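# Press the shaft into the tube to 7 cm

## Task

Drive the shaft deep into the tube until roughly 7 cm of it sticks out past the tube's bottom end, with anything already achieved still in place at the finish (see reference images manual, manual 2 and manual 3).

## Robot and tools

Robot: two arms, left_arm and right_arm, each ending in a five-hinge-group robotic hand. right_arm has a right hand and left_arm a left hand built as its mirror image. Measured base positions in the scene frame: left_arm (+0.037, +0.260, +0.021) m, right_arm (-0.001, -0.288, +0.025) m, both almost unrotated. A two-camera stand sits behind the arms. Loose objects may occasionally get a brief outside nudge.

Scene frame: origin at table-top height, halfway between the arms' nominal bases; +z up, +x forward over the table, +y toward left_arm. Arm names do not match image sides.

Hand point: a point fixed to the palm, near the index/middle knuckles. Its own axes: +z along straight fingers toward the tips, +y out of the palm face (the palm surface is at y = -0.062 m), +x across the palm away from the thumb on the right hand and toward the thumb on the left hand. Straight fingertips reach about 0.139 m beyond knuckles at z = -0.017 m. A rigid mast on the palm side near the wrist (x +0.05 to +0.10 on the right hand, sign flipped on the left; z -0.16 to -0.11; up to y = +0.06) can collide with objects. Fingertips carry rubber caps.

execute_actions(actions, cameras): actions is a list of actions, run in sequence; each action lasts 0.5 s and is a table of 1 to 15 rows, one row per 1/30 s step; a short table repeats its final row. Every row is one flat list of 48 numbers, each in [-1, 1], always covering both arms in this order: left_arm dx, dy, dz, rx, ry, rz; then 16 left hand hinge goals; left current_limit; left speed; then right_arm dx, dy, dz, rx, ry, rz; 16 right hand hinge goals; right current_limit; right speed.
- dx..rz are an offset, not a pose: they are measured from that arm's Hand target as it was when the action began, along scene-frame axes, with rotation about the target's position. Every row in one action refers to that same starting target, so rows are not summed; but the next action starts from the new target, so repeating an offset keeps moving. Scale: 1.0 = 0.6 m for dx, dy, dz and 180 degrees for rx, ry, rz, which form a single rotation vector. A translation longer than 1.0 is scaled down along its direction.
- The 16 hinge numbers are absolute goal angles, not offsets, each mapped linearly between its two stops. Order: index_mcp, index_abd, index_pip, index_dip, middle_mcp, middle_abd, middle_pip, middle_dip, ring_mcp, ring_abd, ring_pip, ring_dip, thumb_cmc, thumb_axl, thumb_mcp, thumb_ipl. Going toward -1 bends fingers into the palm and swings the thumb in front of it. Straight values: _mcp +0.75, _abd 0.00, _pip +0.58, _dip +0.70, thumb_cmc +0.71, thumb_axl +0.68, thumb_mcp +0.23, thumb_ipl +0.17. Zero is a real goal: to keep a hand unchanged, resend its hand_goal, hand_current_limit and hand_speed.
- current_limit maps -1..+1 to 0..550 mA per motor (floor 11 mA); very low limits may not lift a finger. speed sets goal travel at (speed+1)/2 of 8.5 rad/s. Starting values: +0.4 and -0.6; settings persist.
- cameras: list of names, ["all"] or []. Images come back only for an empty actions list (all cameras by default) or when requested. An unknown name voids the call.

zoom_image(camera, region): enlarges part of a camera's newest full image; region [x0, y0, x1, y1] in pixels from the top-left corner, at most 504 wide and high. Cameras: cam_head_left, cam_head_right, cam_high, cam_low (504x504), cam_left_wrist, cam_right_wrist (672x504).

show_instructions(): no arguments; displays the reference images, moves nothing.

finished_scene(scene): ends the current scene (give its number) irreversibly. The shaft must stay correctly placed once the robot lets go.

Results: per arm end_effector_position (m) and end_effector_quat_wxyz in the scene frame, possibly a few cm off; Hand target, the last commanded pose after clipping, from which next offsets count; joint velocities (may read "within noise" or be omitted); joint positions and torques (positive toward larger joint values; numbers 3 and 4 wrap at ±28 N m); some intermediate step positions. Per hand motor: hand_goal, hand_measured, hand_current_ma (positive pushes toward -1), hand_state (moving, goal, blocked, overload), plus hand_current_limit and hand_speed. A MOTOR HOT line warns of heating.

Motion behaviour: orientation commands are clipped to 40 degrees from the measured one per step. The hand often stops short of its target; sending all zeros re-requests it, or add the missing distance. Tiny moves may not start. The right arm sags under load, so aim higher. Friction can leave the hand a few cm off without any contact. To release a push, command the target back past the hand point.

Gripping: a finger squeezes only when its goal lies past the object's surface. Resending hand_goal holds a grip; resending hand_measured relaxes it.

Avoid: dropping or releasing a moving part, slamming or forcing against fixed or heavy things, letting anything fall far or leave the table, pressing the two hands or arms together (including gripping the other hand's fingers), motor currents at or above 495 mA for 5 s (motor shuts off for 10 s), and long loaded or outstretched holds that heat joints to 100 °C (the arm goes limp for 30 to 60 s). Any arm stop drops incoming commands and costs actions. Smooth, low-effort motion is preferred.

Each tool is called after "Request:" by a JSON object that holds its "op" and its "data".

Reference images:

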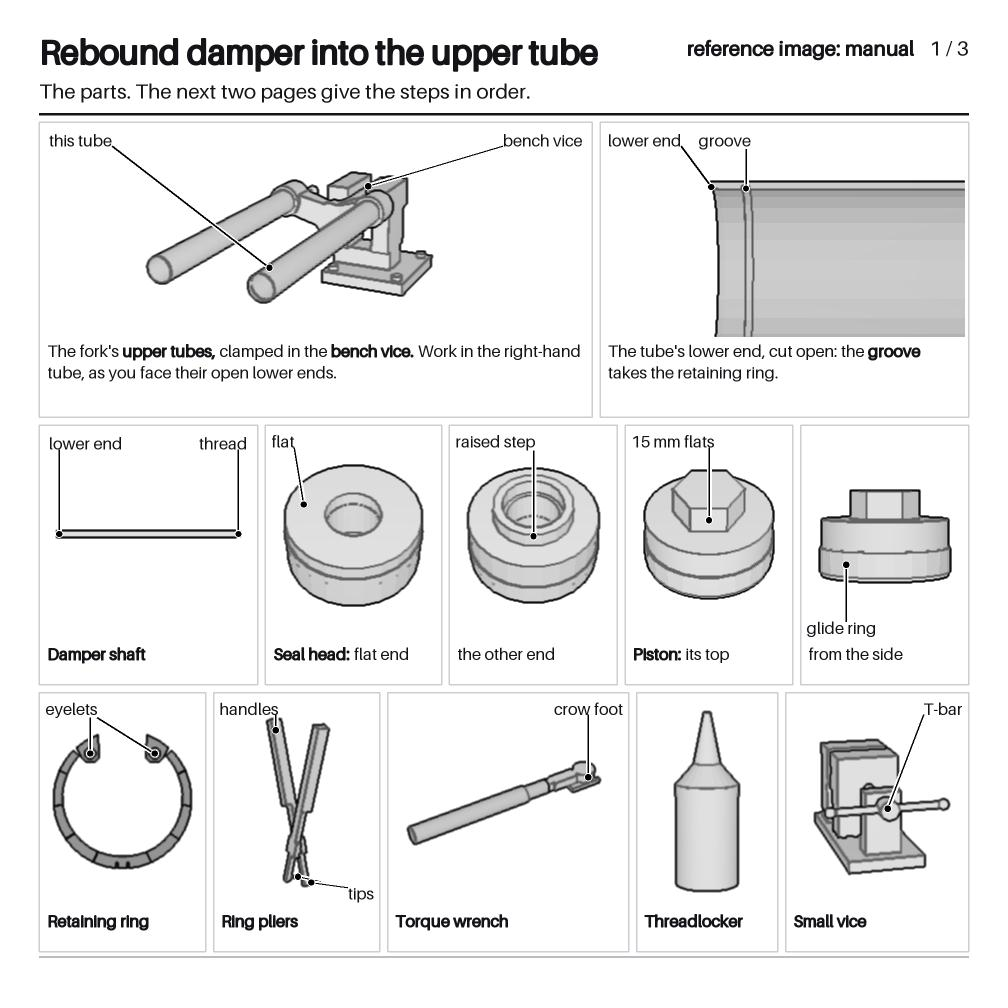

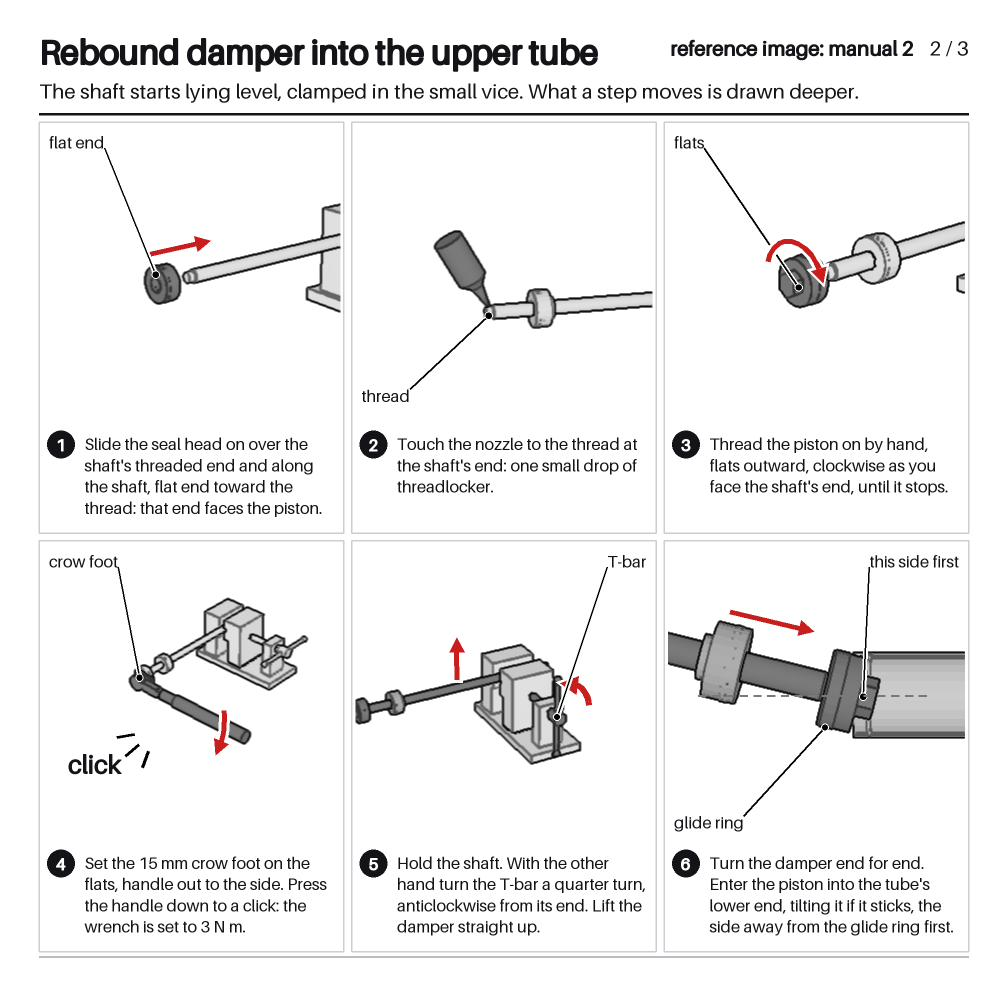

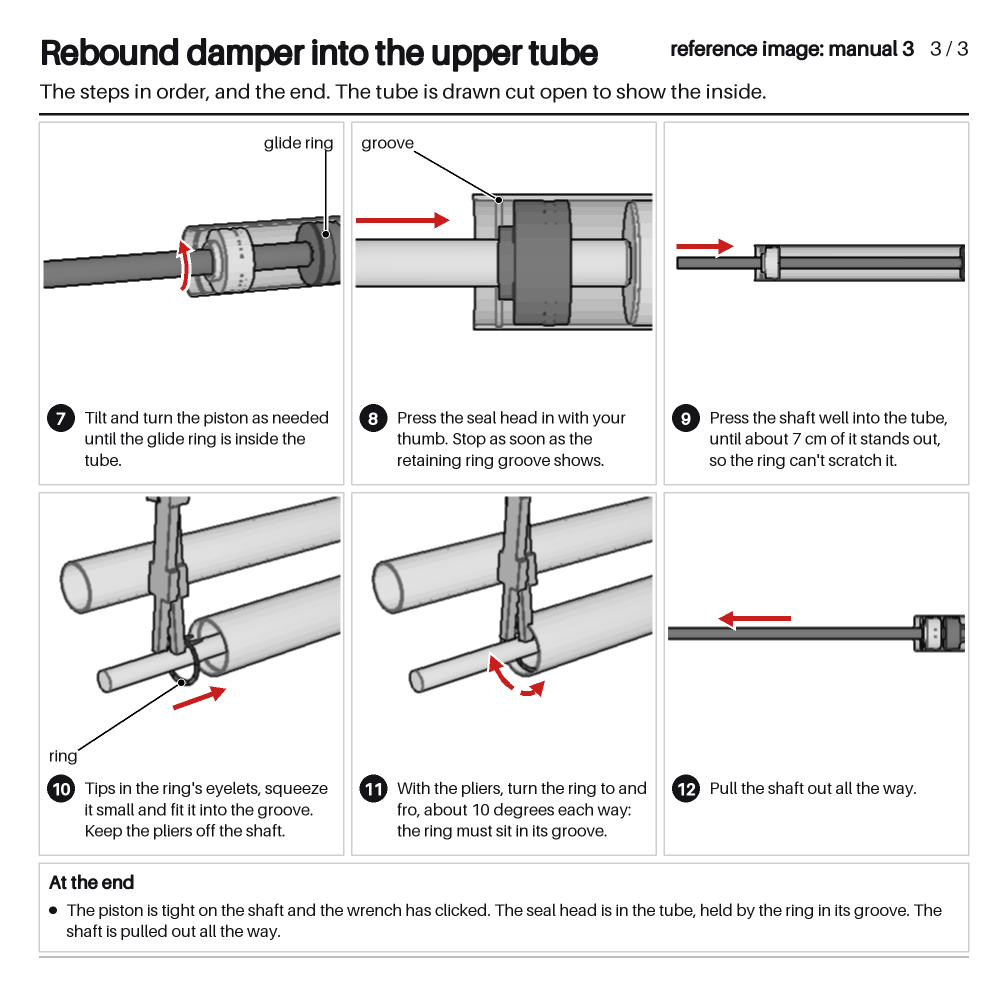

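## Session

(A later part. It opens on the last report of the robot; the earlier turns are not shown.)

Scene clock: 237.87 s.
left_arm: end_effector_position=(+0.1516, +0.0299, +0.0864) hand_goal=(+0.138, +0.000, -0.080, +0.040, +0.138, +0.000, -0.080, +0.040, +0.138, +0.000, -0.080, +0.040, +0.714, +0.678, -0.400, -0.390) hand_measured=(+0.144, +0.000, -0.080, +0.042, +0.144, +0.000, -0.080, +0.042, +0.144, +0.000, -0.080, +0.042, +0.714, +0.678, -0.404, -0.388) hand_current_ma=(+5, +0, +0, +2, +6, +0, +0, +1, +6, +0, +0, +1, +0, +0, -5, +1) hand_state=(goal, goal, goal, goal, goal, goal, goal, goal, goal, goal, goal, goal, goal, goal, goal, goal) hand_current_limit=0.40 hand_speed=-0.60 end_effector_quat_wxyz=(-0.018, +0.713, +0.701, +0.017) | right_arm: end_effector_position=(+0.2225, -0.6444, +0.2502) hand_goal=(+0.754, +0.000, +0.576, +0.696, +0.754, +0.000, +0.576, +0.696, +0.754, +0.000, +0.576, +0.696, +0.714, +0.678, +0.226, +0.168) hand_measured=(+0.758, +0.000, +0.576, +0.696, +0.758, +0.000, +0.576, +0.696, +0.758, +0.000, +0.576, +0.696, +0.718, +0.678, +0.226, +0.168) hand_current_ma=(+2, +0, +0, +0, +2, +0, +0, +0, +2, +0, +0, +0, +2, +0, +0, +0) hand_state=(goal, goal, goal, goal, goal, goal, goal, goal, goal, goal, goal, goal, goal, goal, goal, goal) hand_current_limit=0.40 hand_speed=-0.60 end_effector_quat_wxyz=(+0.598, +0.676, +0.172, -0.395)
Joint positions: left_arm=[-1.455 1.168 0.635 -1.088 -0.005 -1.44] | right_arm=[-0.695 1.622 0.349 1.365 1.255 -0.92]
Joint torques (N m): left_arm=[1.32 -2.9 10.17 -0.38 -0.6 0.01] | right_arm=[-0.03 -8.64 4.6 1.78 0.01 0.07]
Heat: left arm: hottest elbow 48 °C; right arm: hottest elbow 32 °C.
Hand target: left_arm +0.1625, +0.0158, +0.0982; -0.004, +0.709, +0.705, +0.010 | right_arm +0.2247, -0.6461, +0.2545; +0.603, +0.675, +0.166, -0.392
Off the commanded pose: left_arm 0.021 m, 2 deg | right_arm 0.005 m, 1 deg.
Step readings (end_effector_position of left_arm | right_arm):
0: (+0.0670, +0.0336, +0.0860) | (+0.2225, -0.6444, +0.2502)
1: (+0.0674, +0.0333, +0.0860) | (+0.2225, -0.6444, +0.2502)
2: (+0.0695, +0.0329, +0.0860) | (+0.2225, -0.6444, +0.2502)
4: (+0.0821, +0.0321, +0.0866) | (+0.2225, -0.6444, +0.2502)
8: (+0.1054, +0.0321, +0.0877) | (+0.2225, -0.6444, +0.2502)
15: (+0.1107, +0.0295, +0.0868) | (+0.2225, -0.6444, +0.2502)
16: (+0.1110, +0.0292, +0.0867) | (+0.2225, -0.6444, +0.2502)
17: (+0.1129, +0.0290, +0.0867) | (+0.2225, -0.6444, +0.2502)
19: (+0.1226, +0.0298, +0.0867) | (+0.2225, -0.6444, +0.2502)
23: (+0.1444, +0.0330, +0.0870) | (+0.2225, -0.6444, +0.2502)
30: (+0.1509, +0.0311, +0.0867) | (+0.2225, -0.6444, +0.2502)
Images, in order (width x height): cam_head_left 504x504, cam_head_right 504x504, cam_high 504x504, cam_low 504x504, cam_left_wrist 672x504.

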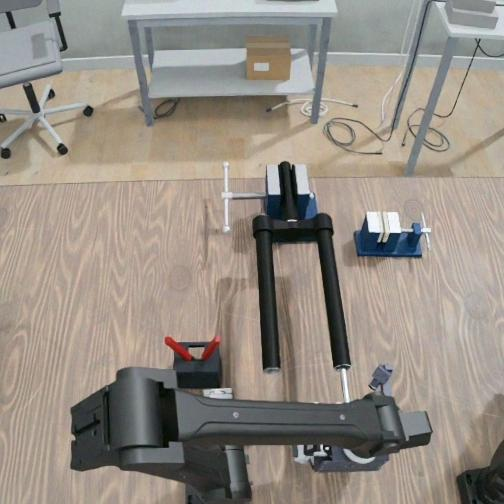

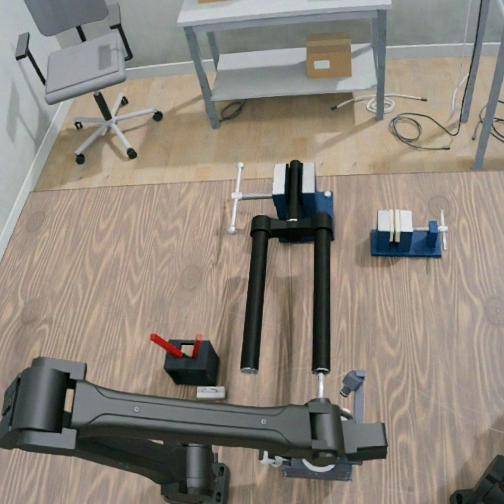

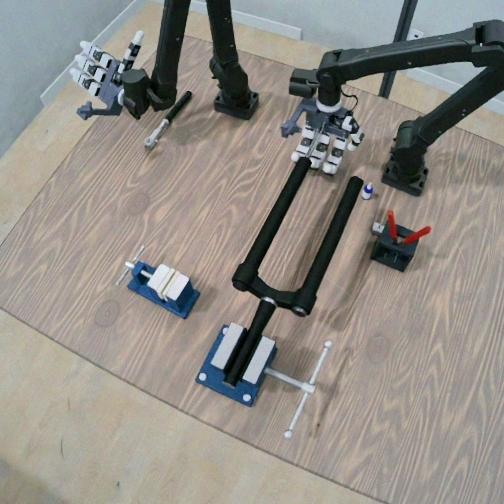

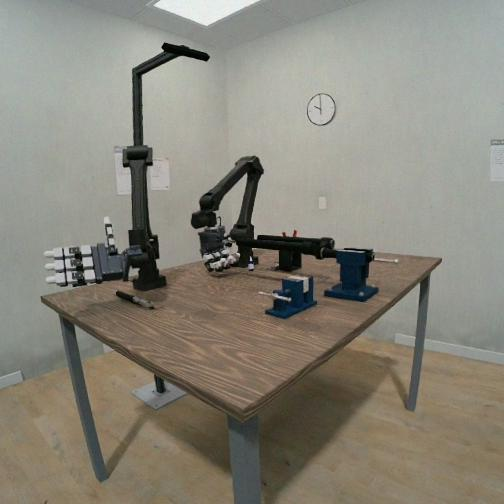

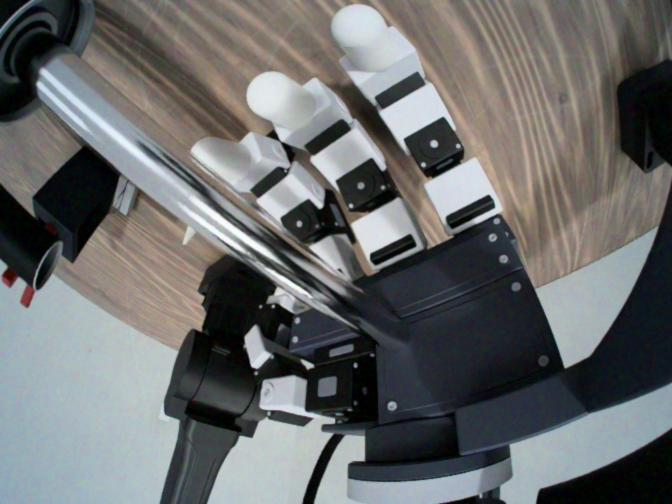

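Request:
{"op": "execute_actions", "data": {"actions": [[[0.055,0,0,0,0,0,0.137,0,-0.08,0.04,0.137,0,-0.08,0.04,0.137,0,-0.08,0.04,0.714,0.678,-0.4,-0.39,0.4,-0.6,0,0,0,0,0,0,0.754,0,0.576,0.696,0.754,0,0.576,0.696,0.754,0,0.576,0.696,0.714,0.678,0.226,0.168,0.4,-0.6]],[[0.05,0,0,0,0,0,0.137,0,-0.08,0.04,0.137,0,-0.08,0.04,0.137,0,-0.08,0.04,0.714,0.678,-0.4,-0.39,0.4,-0.6,0,0,0,0,0,0,0.754,0,0.576,0.696,0.754,0,0.576,0.696,0.754,0,0.576,0.696,0.714,0.678,0.226,0.168,0.4,-0.6]]], "cameras": ["cam_left_wrist","cam_head_right","cam_head_left","cam_low","cam_high"]}}

Request:
{"op": "zoom_image", "data": {"camera": "cam_head_right", "region": [240, 320, 400, 480]}}

Request:
{"op": "zoom_image", "data": {"camera": "cam_low", "region": [190, 200, 280, 290]}}

Request:
{"op": "zoom_image", "data": {"camera": "cam_high", "region": [280, 80, 380, 180]}}

Request:
{"op": "zoom_image", "data": {"camera": "cam_left_wrist", "region": [80, 0, 480, 400]}}

Scene clock: 257.67 s.
left_arm: end_effector_position=(+0.2079, +0.0366, +0.0836) hand_goal=(+0.138, +0.000, -0.080, +0.040, +0.138, +0.000, -0.080, +0.040, +0.138, +0.000, -0.080, +0.040, +0.714, +0.678, -0.400, -0.390) hand_measured=(+0.144, +0.000, -0.080, +0.042, +0.144, +0.000, -0.080, +0.042, +0.144, +0.000, -0.080, +0.042, +0.714, +0.678, -0.404, -0.388) hand_current_ma=(+5, +0, +0, +2, +6, +0, +0, +1, +6, +0, +0, +1, +0, +0, -5, +1) hand_state=(goal, goal, goal, goal, goal, goal, goal, goal, goal, goal, goal, goal, goal, goal, goal, goal) hand_current_limit=0.40 hand_speed=-0.60 end_effector_quat_wxyz=(-0.027, +0.713, +0.700, +0.018) | right_arm: end_effector_position=(+0.2225, -0.6444, +0.2502) hand_goal=(+0.754, +0.000, +0.576, +0.696, +0.754, +0.000, +0.576, +0.696, +0.754, +0.000, +0.576, +0.696, +0.714, +0.678, +0.226, +0.168) hand_measured=(+0.758, +0.000, +0.576, +0.696, +0.758, +0.000, +0.576, +0.696, +0.758, +0.000, +0.576, +0.696, +0.718, +0.678, +0.226, +0.168) hand_current_ma=(+2, +0, +0, +0, +2, +0, +0, +0, +2, +0, +0, +0, +2, +0, +0, +0) hand_state=(goal, goal, goal, goal, goal, goal, goal, goal, goal, goal, goal, goal, goal, goal, goal, goal) hand_current_limit=0.40 hand_speed=-0.60 end_effector_quat_wxyz=(+0.598, +0.676, +0.172, -0.395)
Joint positions: left_arm=[-1.236 1.202 0.654 -1.088 -0.009 -1.22] | right_arm=[-0.695 1.622 0.349 1.365 1.255 -0.92]
Joint torques (N m): left_arm=[1.49 -2.49 11.45 0.24 -0.62 0.01] | right_arm=[-0.03 -8.64 4.59 1.78 0.01 0.07]
Heat: left arm: hottest elbow 49 °C; right arm: hottest elbow 32 °C.
Hand target: left_arm +0.2255, +0.0157, +0.0982; -0.004, +0.710, +0.705, +0.010 | right_arm +0.2247, -0.6461, +0.2545; +0.603, +0.675, +0.166, -0.392
Off the commanded pose: left_arm 0.031 m, 3 deg | right_arm 0.005 m, 1 deg.
Step readings (end_effector_position of left_arm | right_arm):
0: (+0.1516, +0.0299, +0.0864) | (+0.2225, -0.6444, +0.2502)
1: (+0.1518, +0.0299, +0.0864) | (+0.2225, -0.6444, +0.2502)
2: (+0.1532, +0.0299, +0.0863) | (+0.2225, -0.6444, +0.2502)
4: (+0.1602, +0.0314, +0.0862) | (+0.2225, -0.6444, +0.2502)
8: (+0.1767, +0.0368, +0.0859) | (+0.2225, -0.6444, +0.2502)
15: (+0.1808, +0.0360, +0.0847) | (+0.2225, -0.6444, +0.2502)
16: (+0.1810, +0.0358, +0.0846) | (+0.2225, -0.6444, +0.2502)
17: (+0.1823, +0.0357, +0.0845) | (+0.2225, -0.6444, +0.2502)
19: (+0.1886, +0.0361, +0.0845) | (+0.2225, -0.6444, +0.2502)
23: (+0.2037, +0.0384, +0.0846) | (+0.2225, -0.6444, +0.2502)
30: (+0.2078, +0.0373, +0.0842) | (+0.2225, -0.6444, +0.2502)
Images, in order (width x height): cam_head_left 504x504, cam_head_right 504x504, cam_high 504x504, cam_low 504x504, cam_left_wrist 672x504.

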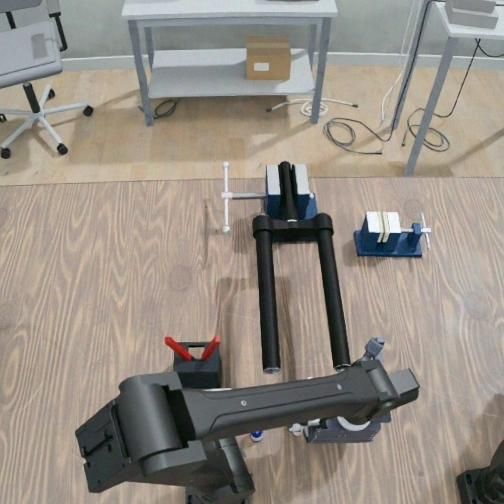

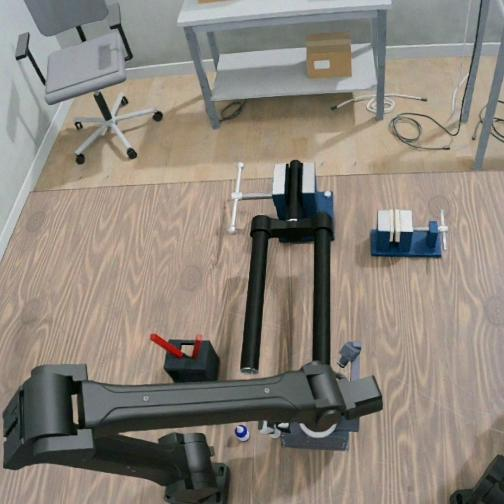

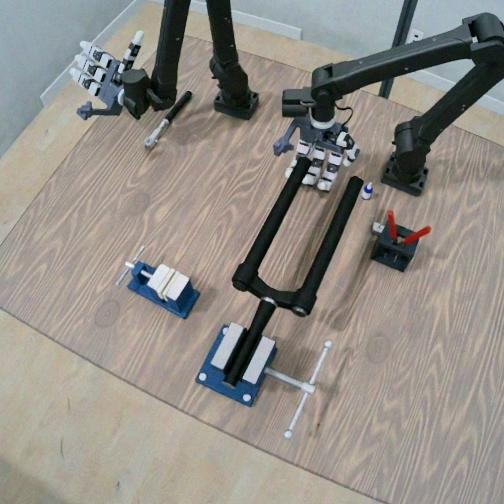

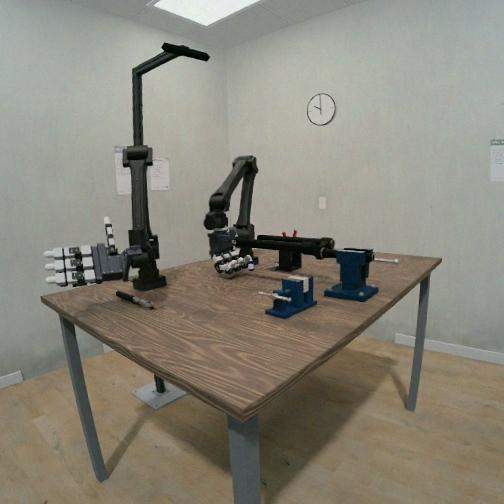

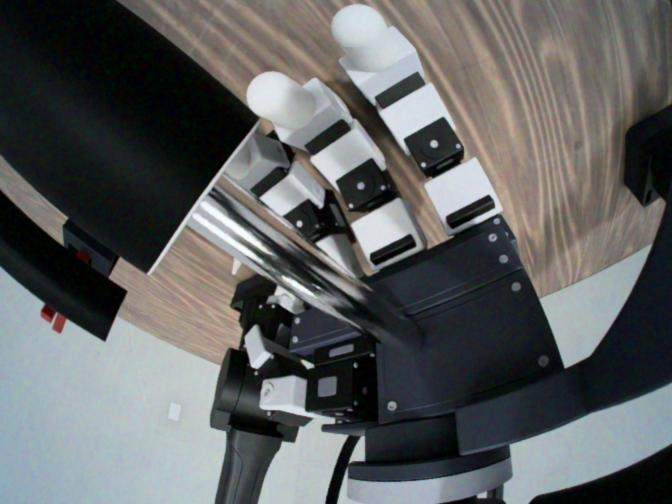

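Scaled by 3.150.

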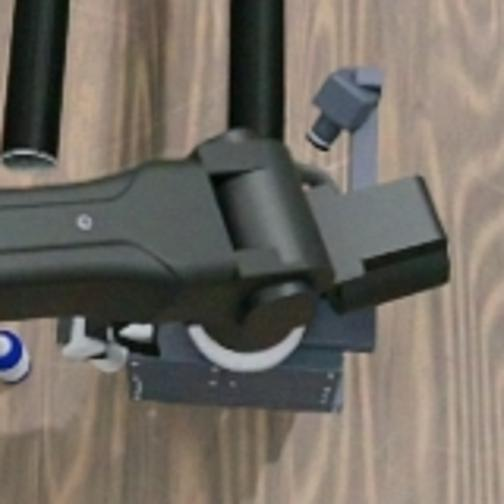

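Scaled by 5.600.

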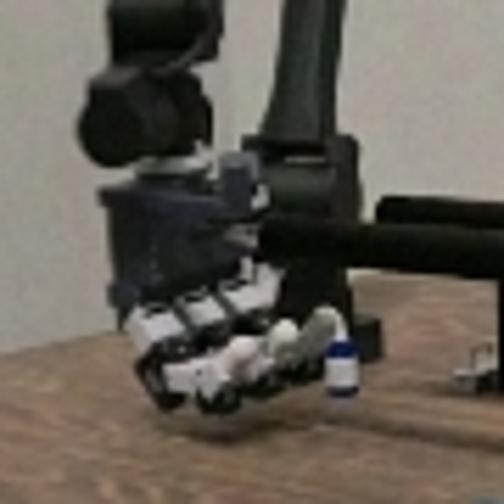

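Scaled by 5.040.

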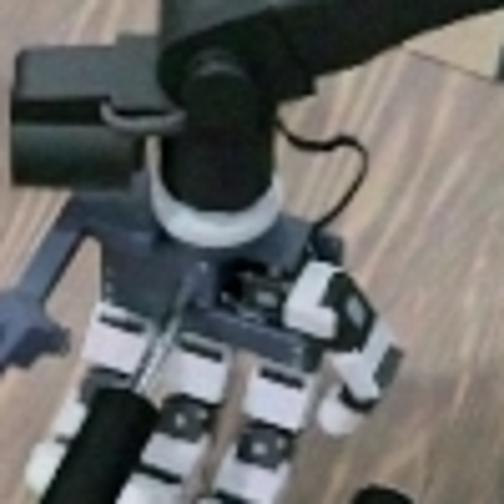

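Scaled by 1.260 from the camera's 672x504 image, which has a finer 960x720 frame.

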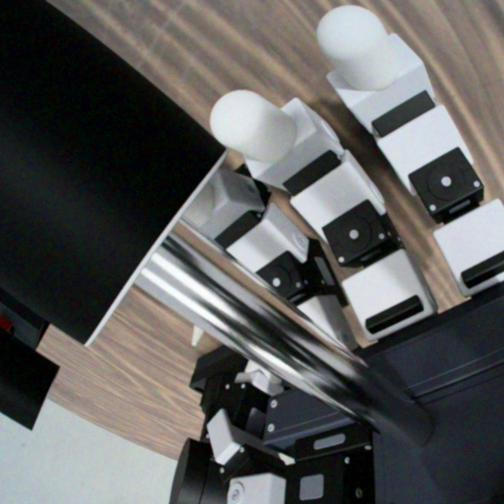

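Request:
{"op": "execute_actions", "data": {"actions": [[[-0.12,0,0,0,0,0,0.137,0,-0.08,0.04,0.137,0,-0.08,0.04,0.137,0,-0.08,0.04,0.714,0.678,-0.4,-0.39,0.4,-0.6,0,0,0,0,0,0,0.754,0,0.576,0.696,0.754,0,0.576,0.696,0.754,0,0.576,0.696,0.714,0.678,0.226,0.168,0.4,-0.6]],[[-0.12,0,0,0,0,0,0.137,0,-0.08,0.04,0.137,0,-0.08,0.04,0.137,0,-0.08,0.04,0.714,0.678,-0.4,-0.39,0.4,-0.6,0,0,0,0,0,0,0.754,0,0.576,0.696,0.754,0,0.576,0.696,0.754,0,0.576,0.696,0.714,0.678,0.226,0.168,0.4,-0.6]]], "cameras": ["cam_head_right","cam_head_left","cam_high","cam_low"]}}

Request:
{"op": "zoom_image", "data": {"camera": "cam_head_right", "region": [260, 340, 380, 460]}}

Request:
{"op": "zoom_image", "data": {"camera": "cam_low", "region": [190, 200, 280, 290]}}

Request:
{"op": "zoom_image", "data": {"camera": "cam_high", "region": [280, 80, 380, 180]}}

Scene clock: 274.37 s.
left_arm: end_effector_position=(+0.0851, +0.0235, +0.0909) hand_goal=(+0.138, +0.000, -0.080, +0.040, +0.138, +0.000, -0.080, +0.040, +0.138, +0.000, -0.080, +0.040, +0.714, +0.678, -0.400, -0.390) hand_measured=(+0.144, +0.000, -0.080, +0.042, +0.144, +0.000, -0.080, +0.042, +0.144, +0.000, -0.080, +0.042, +0.714, +0.678, -0.404, -0.388) hand_current_ma=(+4, +0, +0, +2, +6, +0, +0, +1, +5, +0, +0, +1, +0, +0, -4, +1) hand_state=(goal, goal, goal, goal, goal, goal, goal, goal, goal, goal, goal, goal, goal, goal, goal, goal) hand_current_limit=0.40 hand_speed=-0.60 end_effector_quat_wxyz=(-0.011, +0.711, +0.703, +0.015) | right_arm: end_effector_position=(+0.2225, -0.6444, +0.2502) hand_goal=(+0.754, +0.000, +0.576, +0.696, +0.754, +0.000, +0.576, +0.696, +0.754, +0.000, +0.576, +0.696, +0.714, +0.678, +0.226, +0.168) hand_measured=(+0.758, +0.000, +0.576, +0.696, +0.758, +0.000, +0.576, +0.696, +0.758, +0.000, +0.576, +0.696, +0.718, +0.678, +0.226, +0.168) hand_current_ma=(+2, +0, +0, +0, +2, +0, +0, +0, +2, +0, +0, +0, +2, +0, +0, +0) hand_state=(goal, goal, goal, goal, goal, goal, goal, goal, goal, goal, goal, goal, goal, goal, goal, goal) hand_current_limit=0.40 hand_speed=-0.60 end_effector_quat_wxyz=(+0.598, +0.676, +0.172, -0.395)
Joint positions: left_arm=[-1.711 1.176 0.654 -1.088 -0.001 -1.7] | right_arm=[-0.695 1.622 0.349 1.365 1.255 -0.92]
Joint torques (N m): left_arm=[-2.37 -3.49 8.87 -0.35 -0.4 -0.3] | right_arm=[-0.03 -8.7 4.6 1.78 0.01 0.07]
Heat: left arm: hottest elbow 49 °C; right arm: hottest elbow 32 °C.
Hand target: left_arm +0.0815, +0.0157, +0.0982; -0.004, +0.710, +0.705, +0.010 | right_arm +0.2247, -0.6461, +0.2545; +0.603, +0.675, +0.166, -0.392
Off the commanded pose: left_arm 0.011 m, 1 deg | right_arm 0.005 m, 1 deg.
Step readings (end_effector_position of left_arm | right_arm):
0: (+0.2079, +0.0366, +0.0836) | (+0.2225, -0.6444, +0.2502)
1: (+0.2079, +0.0366, +0.0836) | (+0.2225, -0.6444, +0.2502)
2: (+0.2058, +0.0359, +0.0836) | (+0.2225, -0.6444, +0.2502)
4: (+0.1972, +0.0327, +0.0842) | (+0.2225, -0.6444, +0.2502)
8: (+0.1670, +0.0203, +0.0873) | (+0.2225, -0.6444, +0.2502)
15: (+0.1557, +0.0207, +0.0897) | (+0.2225, -0.6444, +0.2502)
16: (+0.1552, +0.0211, +0.0898) | (+0.2225, -0.6444, +0.2502)
17: (+0.1521, +0.0213, +0.0901) | (+0.2225, -0.6444, +0.2502)
19: (+0.1372, +0.0192, +0.0899) | (+0.2225, -0.6444, +0.2502)
23: (+0.0990, +0.0154, +0.0894) | (+0.2225, -0.6444, +0.2502)
30: (+0.0861, +0.0204, +0.0905) | (+0.2225, -0.6444, +0.2502)
Images, in order (width x height): cam_head_left 504x504, cam_head_right 504x504, cam_high 504x504, cam_low 504x504.

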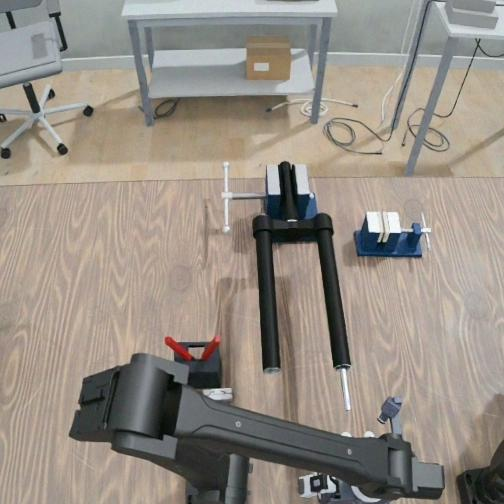

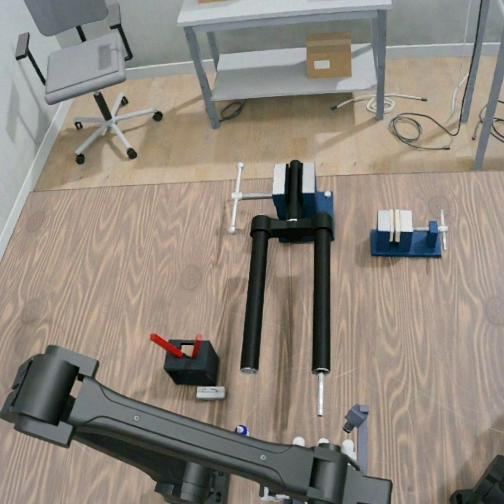

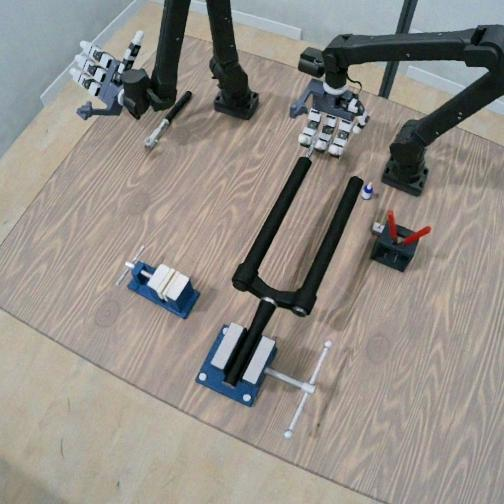

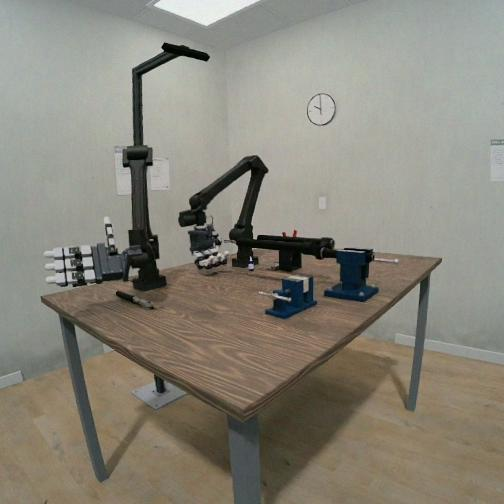

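Scaled by 4.200.

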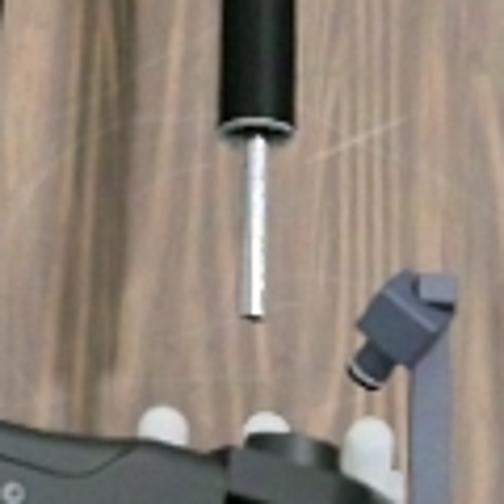

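Scaled by 5.600.

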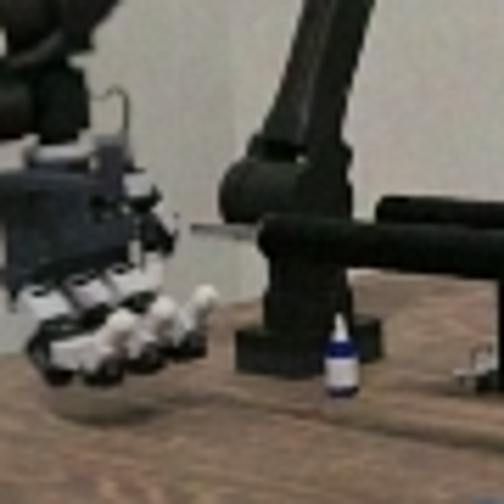

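Scaled by 5.040.

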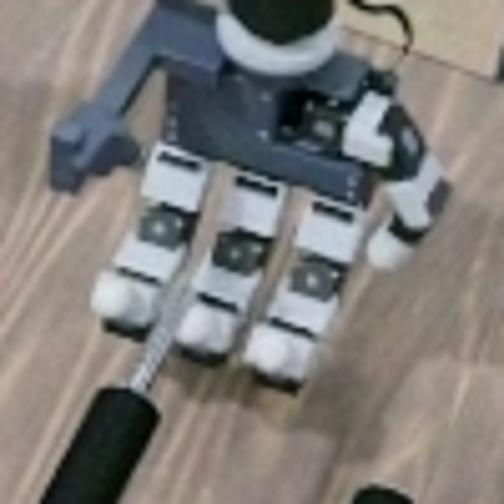

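Request:
{"op": "execute_actions", "data": {"actions": [[[0.0,0.035,-0.012,0,0,0,0.137,0,-0.08,0.04,0.137,0,-0.08,0.04,0.137,0,-0.08,0.04,0.714,0.678,-0.4,-0.39,0.4,-0.6,0,0,0,0,0,0,0.754,0,0.576,0.696,0.754,0,0.576,0.696,0.754,0,0.576,0.696,0.714,0.678,0.226,0.168,0.4,-0.6]],[[0.13,0,0,0,0,0,0.137,0,-0.08,0.04,0.137,0,-0.08,0.04,0.137,0,-0.08,0.04,0.714,0.678,-0.4,-0.39,0.4,-0.6,0,0,0,0,0,0,0.754,0,0.576,0.696,0.754,0,0.576,0.696,0.754,0,0.576,0.696,0.714,0.678,0.226,0.168,0.4,-0.6]],[[0.09,0,0,0,0,0,0.137,0,-0.08,0.04,0.137,0,-0.08,0.04,0.137,0,-0.08,0.04,0.714,0.678,-0.4,-0.39,0.4,-0.6,0,0,0,0,0,0,0.754,0,0.576,0.696,0.754,0,0.576,0.696,0.754,0,0.576,0.696,0.714,0.678,0.226,0.168,0.4,-0.6]],[[0.03,0,0,0,0,0,0.137,0,-0.08,0.04,0.137,0,-0.08,0.04,0.137,0,-0.08,0.04,0.714,0.678,-0.4,-0.39,0.4,-0.6,0,0,0,0,0,0,0.754,0,0.576,0.696,0.754,0,0.576,0.696,0.754,0,0.576,0.696,0.714,0.678,0.226,0.168,0.4,-0.6]]], "cameras": ["cam_left_wrist"]}}

Scene clock: 291.87 s.
left_arm: end_effector_position=(+0.2139, +0.0560, +0.0779) hand_goal=(+0.138, +0.000, -0.080, +0.040, +0.138, +0.000, -0.080, +0.040, +0.138, +0.000, -0.080, +0.040, +0.714, +0.678, -0.400, -0.390) hand_measured=(+0.144, +0.000, -0.080, +0.042, +0.146, +0.000, -0.080, +0.042, +0.146, +0.000, -0.080, +0.042, +0.714, +0.678, -0.404, -0.388) hand_current_ma=(+6, +0, +0, +2, +8, +0, +0, +1, +8, +0, +0, +1, +0, +0, -4, +1) hand_state=(goal, goal, goal, goal, goal, goal, goal, goal, goal, goal, goal, goal, goal, goal, goal, goal) hand_current_limit=0.40 hand_speed=-0.60 end_effector_quat_wxyz=(-0.029, +0.717, +0.696, +0.018) | right_arm: end_effector_position=(+0.2225, -0.6444, +0.2502) hand_goal=(+0.754, +0.000, +0.576, +0.696, +0.754, +0.000, +0.576, +0.696, +0.754, +0.000, +0.576, +0.696, +0.714, +0.678, +0.226, +0.168) hand_measured=(+0.758, +0.000, +0.576, +0.696, +0.758, +0.000, +0.576, +0.696, +0.758, +0.000, +0.576, +0.696, +0.718, +0.678, +0.226, +0.168) hand_current_ma=(+2, +0, +0, +0, +2, +0, +0, +0, +2, +0, +0, +0, +2, +0, +0, +0) hand_state=(goal, goal, goal, goal, goal, goal, goal, goal, goal, goal, goal, goal, goal, goal, goal, goal) hand_current_limit=0.40 hand_speed=-0.60 end_effector_quat_wxyz=(+0.598, +0.676, +0.172, -0.395)
Joint positions: left_arm=[-1.188 1.162 0.607 -1.083 -0.012 -1.16] | right_arm=[-0.695 1.622 0.349 1.365 1.255 -0.92]
Joint torques (N m): left_arm=[1.2 -2.2 11.03 0.58 -0.55 -0.1] | right_arm=[-0.03 -8.64 4.6 1.77 0.01 0.07]
Heat: left arm: hottest elbow 47 °C; right arm: hottest elbow 32 °C.
Hand target: left_arm +0.2315, +0.0368, +0.0909; -0.004, +0.710, +0.705, +0.010 | right_arm +0.2247, -0.6461, +0.2545; +0.603, +0.675, +0.166, -0.392
Off the commanded pose: left_arm 0.029 m, 3 deg | right_arm 0.005 m, 1 deg.
Step readings (end_effector_position of left_arm | right_arm):
0: (+0.0851, +0.0236, +0.0909) | (+0.2225, -0.6444, +0.2502)
1: (+0.0851, +0.0236, +0.0909) | (+0.2225, -0.6444, +0.2502)
2: (+0.0848, +0.0236, +0.0910) | (+0.2225, -0.6444, +0.2502)
4: (+0.0845, +0.0251, +0.0912) | (+0.2225, -0.6444, +0.2502)
8: (+0.0841, +0.0322, +0.0906) | (+0.2225, -0.6444, +0.2502)
15: (+0.0838, +0.0352, +0.0900) | (+0.2225, -0.6444, +0.2502)
16: (+0.0841, +0.0353, +0.0900) | (+0.2225, -0.6444, +0.2502)
17: (+0.0871, +0.0354, +0.0902) | (+0.2225, -0.6444, +0.2502)
19: (+0.1015, +0.0374, +0.0905) | (+0.2225, -0.6444, +0.2502)
23: (+0.1380, +0.0446, +0.0924) | (+0.2225, -0.6444, +0.2502)
30: (+0.1546, +0.0436, +0.0916) | (+0.2225, -0.6444, +0.2502)
31: (+0.1554, +0.0431, +0.0916) | (+0.2225, -0.6444, +0.2502)
32: (+0.1579, +0.0431, +0.0913) | (+0.2225, -0.6444, +0.2502)
34: (+0.1699, +0.0458, +0.0908) | (+0.2225, -0.6444, +0.2502)
38: (+0.1959, +0.0565, +0.0885) | (+0.2225, -0.6444, +0.2502)
45: (+0.2035, +0.0564, +0.0829) | (+0.2225, -0.6444, +0.2502)
46: (+0.2038, +0.0560, +0.0826) | (+0.2225, -0.6444, +0.2502)
47: (+0.2051, +0.0562, +0.0824) | (+0.2225, -0.6444, +0.2502)
49: (+0.2086, +0.0570, +0.0813) | (+0.2225, -0.6444, +0.2502)
53: (+0.2125, +0.0576, +0.0792) | (+0.2225, -0.6444, +0.2502)
60: (+0.2137, +0.0564, +0.0782) | (+0.2225, -0.6444, +0.2502)
Images, in order (width x height): cam_left_wrist 672x504.

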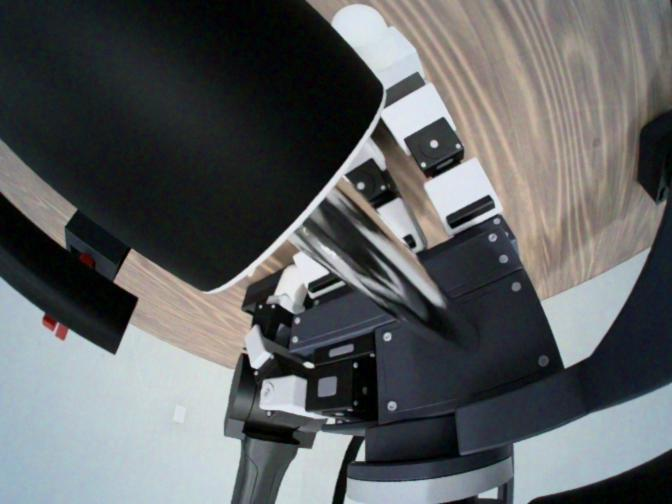

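Request:
{"op": "execute_actions", "data": {"actions": [[[-0.12,-0.02,0.02,0,0,0,0.137,0,-0.08,0.04,0.137,0,-0.08,0.04,0.137,0,-0.08,0.04,0.714,0.678,-0.4,-0.39,0.4,-0.6,0,0,0,0,0,0,0.754,0,0.576,0.696,0.754,0,0.576,0.696,0.754,0,0.576,0.696,0.714,0.678,0.226,0.168,0.4,-0.6]],[[0.0,-0.02,0,0,0,0,0.137,0,-0.08,0.04,0.137,0,-0.08,0.04,0.137,0,-0.08,0.04,0.714,0.678,-0.4,-0.39,0.4,-0.6,0,0,0,0,0,0,0.754,0,0.576,0.696,0.754,0,0.576,0.696,0.754,0,0.576,0.696,0.714,0.678,0.226,0.168,0.4,-0.6]]], "cameras": ["cam_left_wrist","cam_head_right","cam_high"]}}

Request:
{"op": "zoom_image", "data": {"camera": "cam_head_right", "region": [260, 340, 380, 460]}}

Scene clock: 306.93 s.
left_arm: end_effector_position=(+0.1591, +0.0322, +0.0889) hand_goal=(+0.138, +0.000, -0.080, +0.040, +0.138, +0.000, -0.080, +0.040, +0.138, +0.000, -0.080, +0.040, +0.714, +0.678, -0.400, -0.390) hand_measured=(+0.144, +0.000, -0.080, +0.042, +0.146, +0.000, -0.080, +0.042, +0.144, +0.000, -0.080, +0.042, +0.714, +0.678, -0.404, -0.388) hand_current_ma=(+5, +0, +0, +2, +7, +0, +0, +1, +7, +0, +0, +1, +0, +0, -4, +1) hand_state=(goal, goal, goal, goal, goal, goal, goal, goal, goal, goal, goal, goal, goal, goal, goal, goal) hand_current_limit=0.40 hand_speed=-0.60 end_effector_quat_wxyz=(-0.019, +0.711, +0.703, +0.019) | right_arm: end_effector_position=(+0.2225, -0.6444, +0.2502) hand_goal=(+0.754, +0.000, +0.576, +0.696, +0.754, +0.000, +0.576, +0.696, +0.754, +0.000, +0.576, +0.696, +0.714, +0.678, +0.226, +0.168) hand_measured=(+0.758, +0.000, +0.576, +0.696, +0.758, +0.000, +0.576, +0.696, +0.758, +0.000, +0.576, +0.696, +0.718, +0.678, +0.226, +0.168) hand_current_ma=(+2, +0, +0, +0, +2, +0, +0, +0, +2, +0, +0, +0, +2, +0, +0, +0) hand_state=(goal, goal, goal, goal, goal, goal, goal, goal, goal, goal, goal, goal, goal, goal, goal, goal) hand_current_limit=0.40 hand_speed=-0.60 end_effector_quat_wxyz=(+0.598, +0.676, +0.172, -0.395)
Joint positions: left_arm=[-1.426 1.163 0.639 -1.099 -0.007 -1.416] | right_arm=[-0.695 1.622 0.349 1.365 1.255 -0.92]
Joint torques (N m): left_arm=[-1.96 -2.67 11.04 -0.32 -0.41 -0.26] | right_arm=[-0.03 -8.64 4.59 1.78 0.01 0.08]
Heat: left arm: hottest elbow 50 °C; right arm: hottest elbow 32 °C.
Hand target: left_arm +0.1595, +0.0127, +0.1029; -0.004, +0.710, +0.705, +0.010 | right_arm +0.2247, -0.6461, +0.2545; +0.603, +0.675, +0.166, -0.392
Off the commanded pose: left_arm 0.024 m, 2 deg | right_arm 0.005 m, 1 deg.
Step readings (end_effector_position of left_arm | right_arm):
0: (+0.2140, +0.0561, +0.0779) | (+0.2225, -0.6444, +0.2502)
1: (+0.2138, +0.0560, +0.0778) | (+0.2225, -0.6444, +0.2502)
2: (+0.2117, +0.0554, +0.0777) | (+0.2225, -0.6444, +0.2502)
4: (+0.2018, +0.0513, +0.0780) | (+0.2225, -0.6444, +0.2502)
8: (+0.1718, +0.0389, +0.0802) | (+0.2225, -0.6444, +0.2502)
15: (+0.1597, +0.0420, +0.0828) | (+0.2225, -0.6444, +0.2502)
16: (+0.1597, +0.0426, +0.0830) | (+0.2225, -0.6444, +0.2502)
17: (+0.1596, +0.0424, +0.0835) | (+0.2225, -0.6444, +0.2502)
19: (+0.1590, +0.0403, +0.0851) | (+0.2225, -0.6444, +0.2502)
23: (+0.1591, +0.0336, +0.0883) | (+0.2225, -0.6444, +0.2502)
30: (+0.1591, +0.0321, +0.0889) | (+0.2225, -0.6444, +0.2502)
Images, in order (width x height): cam_head_right 504x504, cam_high 504x504, cam_left_wrist 672x504.

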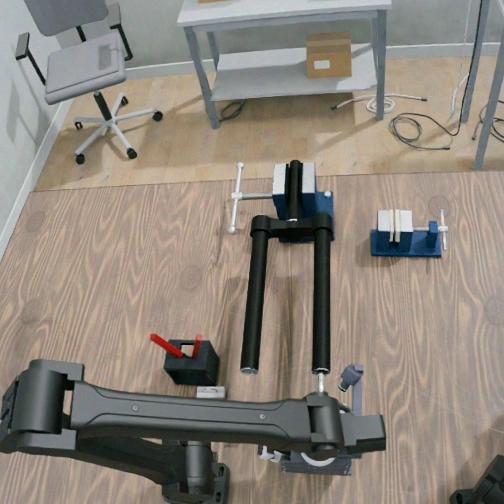

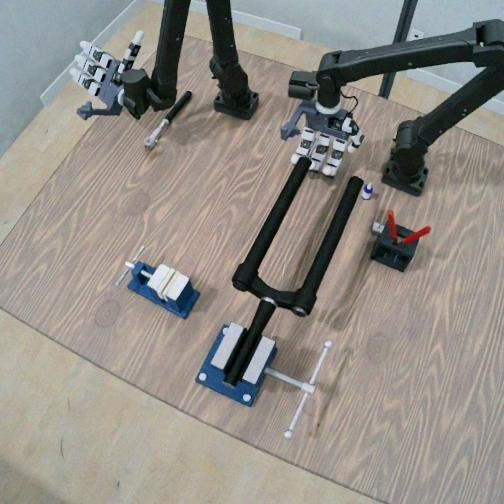

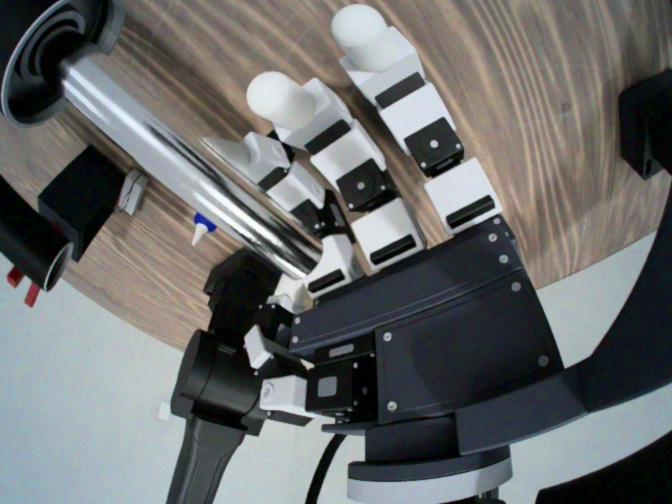

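Scaled by 4.200.

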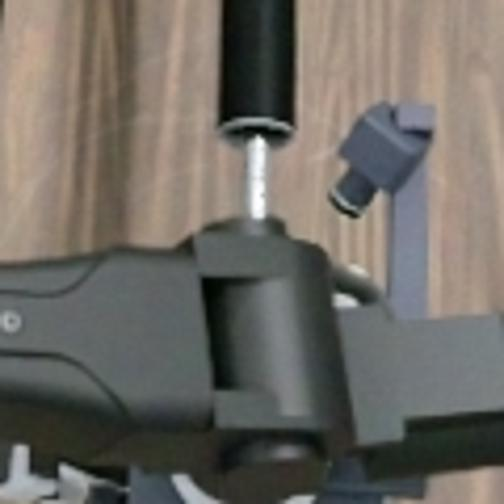

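Request:
{"op": "execute_actions", "data": {"actions": [[[0.06,0,0,0,0,0,0.137,0,-0.08,0.04,0.137,0,-0.08,0.04,0.137,0,-0.08,0.04,0.714,0.678,-0.4,-0.39,0.4,-0.6,0,0,0,0,0,0,0.754,0,0.576,0.696,0.754,0,0.576,0.696,0.754,0,0.576,0.696,0.714,0.678,0.226,0.168,0.4,-0.6]],[[0.04,0,0,0,0,0,0.137,0,-0.08,0.04,0.137,0,-0.08,0.04,0.137,0,-0.08,0.04,0.714,0.678,-0.4,-0.39,0.4,-0.6,0,0,0,0,0,0,0.754,0,0.576,0.696,0.754,0,0.576,0.696,0.754,0,0.576,0.696,0.714,0.678,0.226,0.168,0.4,-0.6]],[[0.025,0,0,0,0,0,0.137,0,-0.08,0.04,0.137,0,-0.08,0.04,0.137,0,-0.08,0.04,0.714,0.678,-0.4,-0.39,0.4,-0.6,0,0,0,0,0,0,0.754,0,0.576,0.696,0.754,0,0.576,0.696,0.754,0,0.576,0.696,0.714,0.678,0.226,0.168,0.4,-0.6]]], "cameras": ["cam_left_wrist","cam_head_right"]}}

Scene clock: 325.93 s.
left_arm: end_effector_position=(+0.2163, +0.0341, +0.0876) hand_goal=(+0.138, +0.000, -0.080, +0.040, +0.138, +0.000, -0.080, +0.040, +0.138, +0.000, -0.080, +0.040, +0.714, +0.678, -0.400, -0.390) hand_measured=(+0.144, +0.000, -0.080, +0.042, +0.146, +0.000, -0.080, +0.042, +0.146, +0.000, -0.080, +0.042, +0.714, +0.678, -0.404, -0.388) hand_current_ma=(+5, +0, +0, +2, +7, +0, +0, +1, +7, +0, +0, +1, +0, +0, -4, +1) hand_state=(goal, goal, goal, goal, goal, goal, goal, goal, goal, goal, goal, goal, goal, goal, goal, goal) hand_current_limit=0.40 hand_speed=-0.60 end_effector_quat_wxyz=(-0.028, +0.713, +0.700, +0.018) | right_arm: end_effector_position=(+0.2225, -0.6444, +0.2502) hand_goal=(+0.754, +0.000, +0.576, +0.696, +0.754, +0.000, +0.576, +0.696, +0.754, +0.000, +0.576, +0.696, +0.714, +0.678, +0.226, +0.168) hand_measured=(+0.758, +0.000, +0.576, +0.696, +0.758, +0.000, +0.576, +0.696, +0.758, +0.000, +0.576, +0.696, +0.718, +0.678, +0.226, +0.168) hand_current_ma=(+2, +0, +0, +0, +2, +0, +0, +0, +2, +0, +0, +0, +2, +0, +0, +0) hand_state=(goal, goal, goal, goal, goal, goal, goal, goal, goal, goal, goal, goal, goal, goal, goal, goal) hand_current_limit=0.40 hand_speed=-0.60 end_effector_quat_wxyz=(+0.598, +0.676, +0.172, -0.395)
Joint positions: left_arm=[-1.211 1.211 0.674 -1.099 -0.011 -1.195] | right_arm=[-0.695 1.622 0.349 1.365 1.255 -0.92]
Joint torques (N m): left_arm=[1.14 -2.32 11.71 0.25 -0.52 0.03] | right_arm=[-0.03 -8.64 4.59 1.77 0.01 0.08]
Heat: left arm: hottest elbow 48 °C; right arm: hottest elbow 32 °C.
Hand target: left_arm +0.2346, +0.0127, +0.1029; -0.004, +0.710, +0.705, +0.010 | right_arm +0.2247, -0.6461, +0.2545; +0.603, +0.675, +0.166, -0.392
Off the commanded pose: left_arm 0.032 m, 3 deg | right_arm 0.005 m, 1 deg.
Step readings (end_effector_position of left_arm | right_arm):
0: (+0.1590, +0.0323, +0.0889) | (+0.2225, -0.6444, +0.2502)
1: (+0.1591, +0.0323, +0.0889) | (+0.2225, -0.6444, +0.2502)
2: (+0.1605, +0.0325, +0.0891) | (+0.2225, -0.6444, +0.2502)
4: (+0.1659, +0.0335, +0.0891) | (+0.2225, -0.6444, +0.2502)
8: (+0.1820, +0.0370, +0.0896) | (+0.2225, -0.6444, +0.2502)
15: (+0.1873, +0.0353, +0.0895) | (+0.2225, -0.6444, +0.2502)
16: (+0.1876, +0.0351, +0.0895) | (+0.2225, -0.6444, +0.2502)
17: (+0.1893, +0.0352, +0.0896) | (+0.2225, -0.6444, +0.2502)
19: (+0.1936, +0.0354, +0.0892) | (+0.2225, -0.6444, +0.2502)
23: (+0.2057, +0.0370, +0.0898) | (+0.2225, -0.6444, +0.2502)
30: (+0.2092, +0.0356, +0.0895) | (+0.2225, -0.6444, +0.2502)
31: (+0.2093, +0.0355, +0.0894) | (+0.2225, -0.6444, +0.2502)
32: (+0.2103, +0.0357, +0.0893) | (+0.2225, -0.6444, +0.2502)
34: (+0.2130, +0.0356, +0.0892) | (+0.2225, -0.6444, +0.2502)
38: (+0.2157, +0.0351, +0.0884) | (+0.2225, -0.6444, +0.2502)
45: (+0.2162, +0.0343, +0.0879) | (+0.2225, -0.6444, +0.2502)
Images, in order (width x height): cam_head_right 504x504, cam_left_wrist 672x504.

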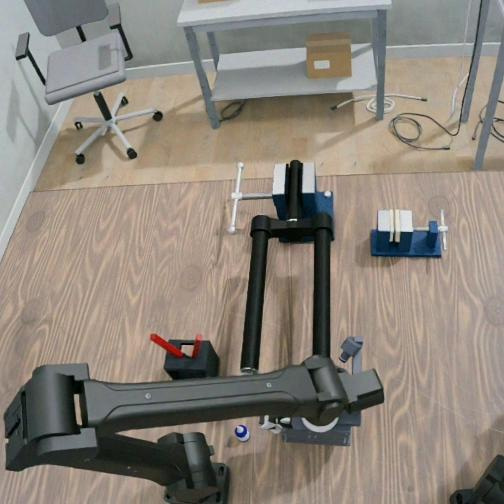

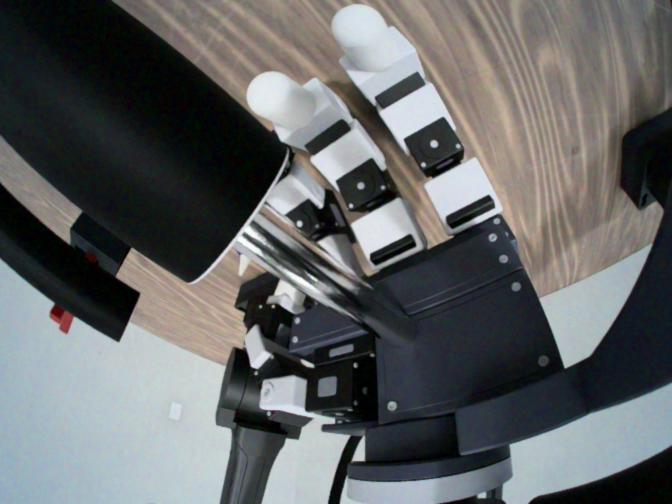

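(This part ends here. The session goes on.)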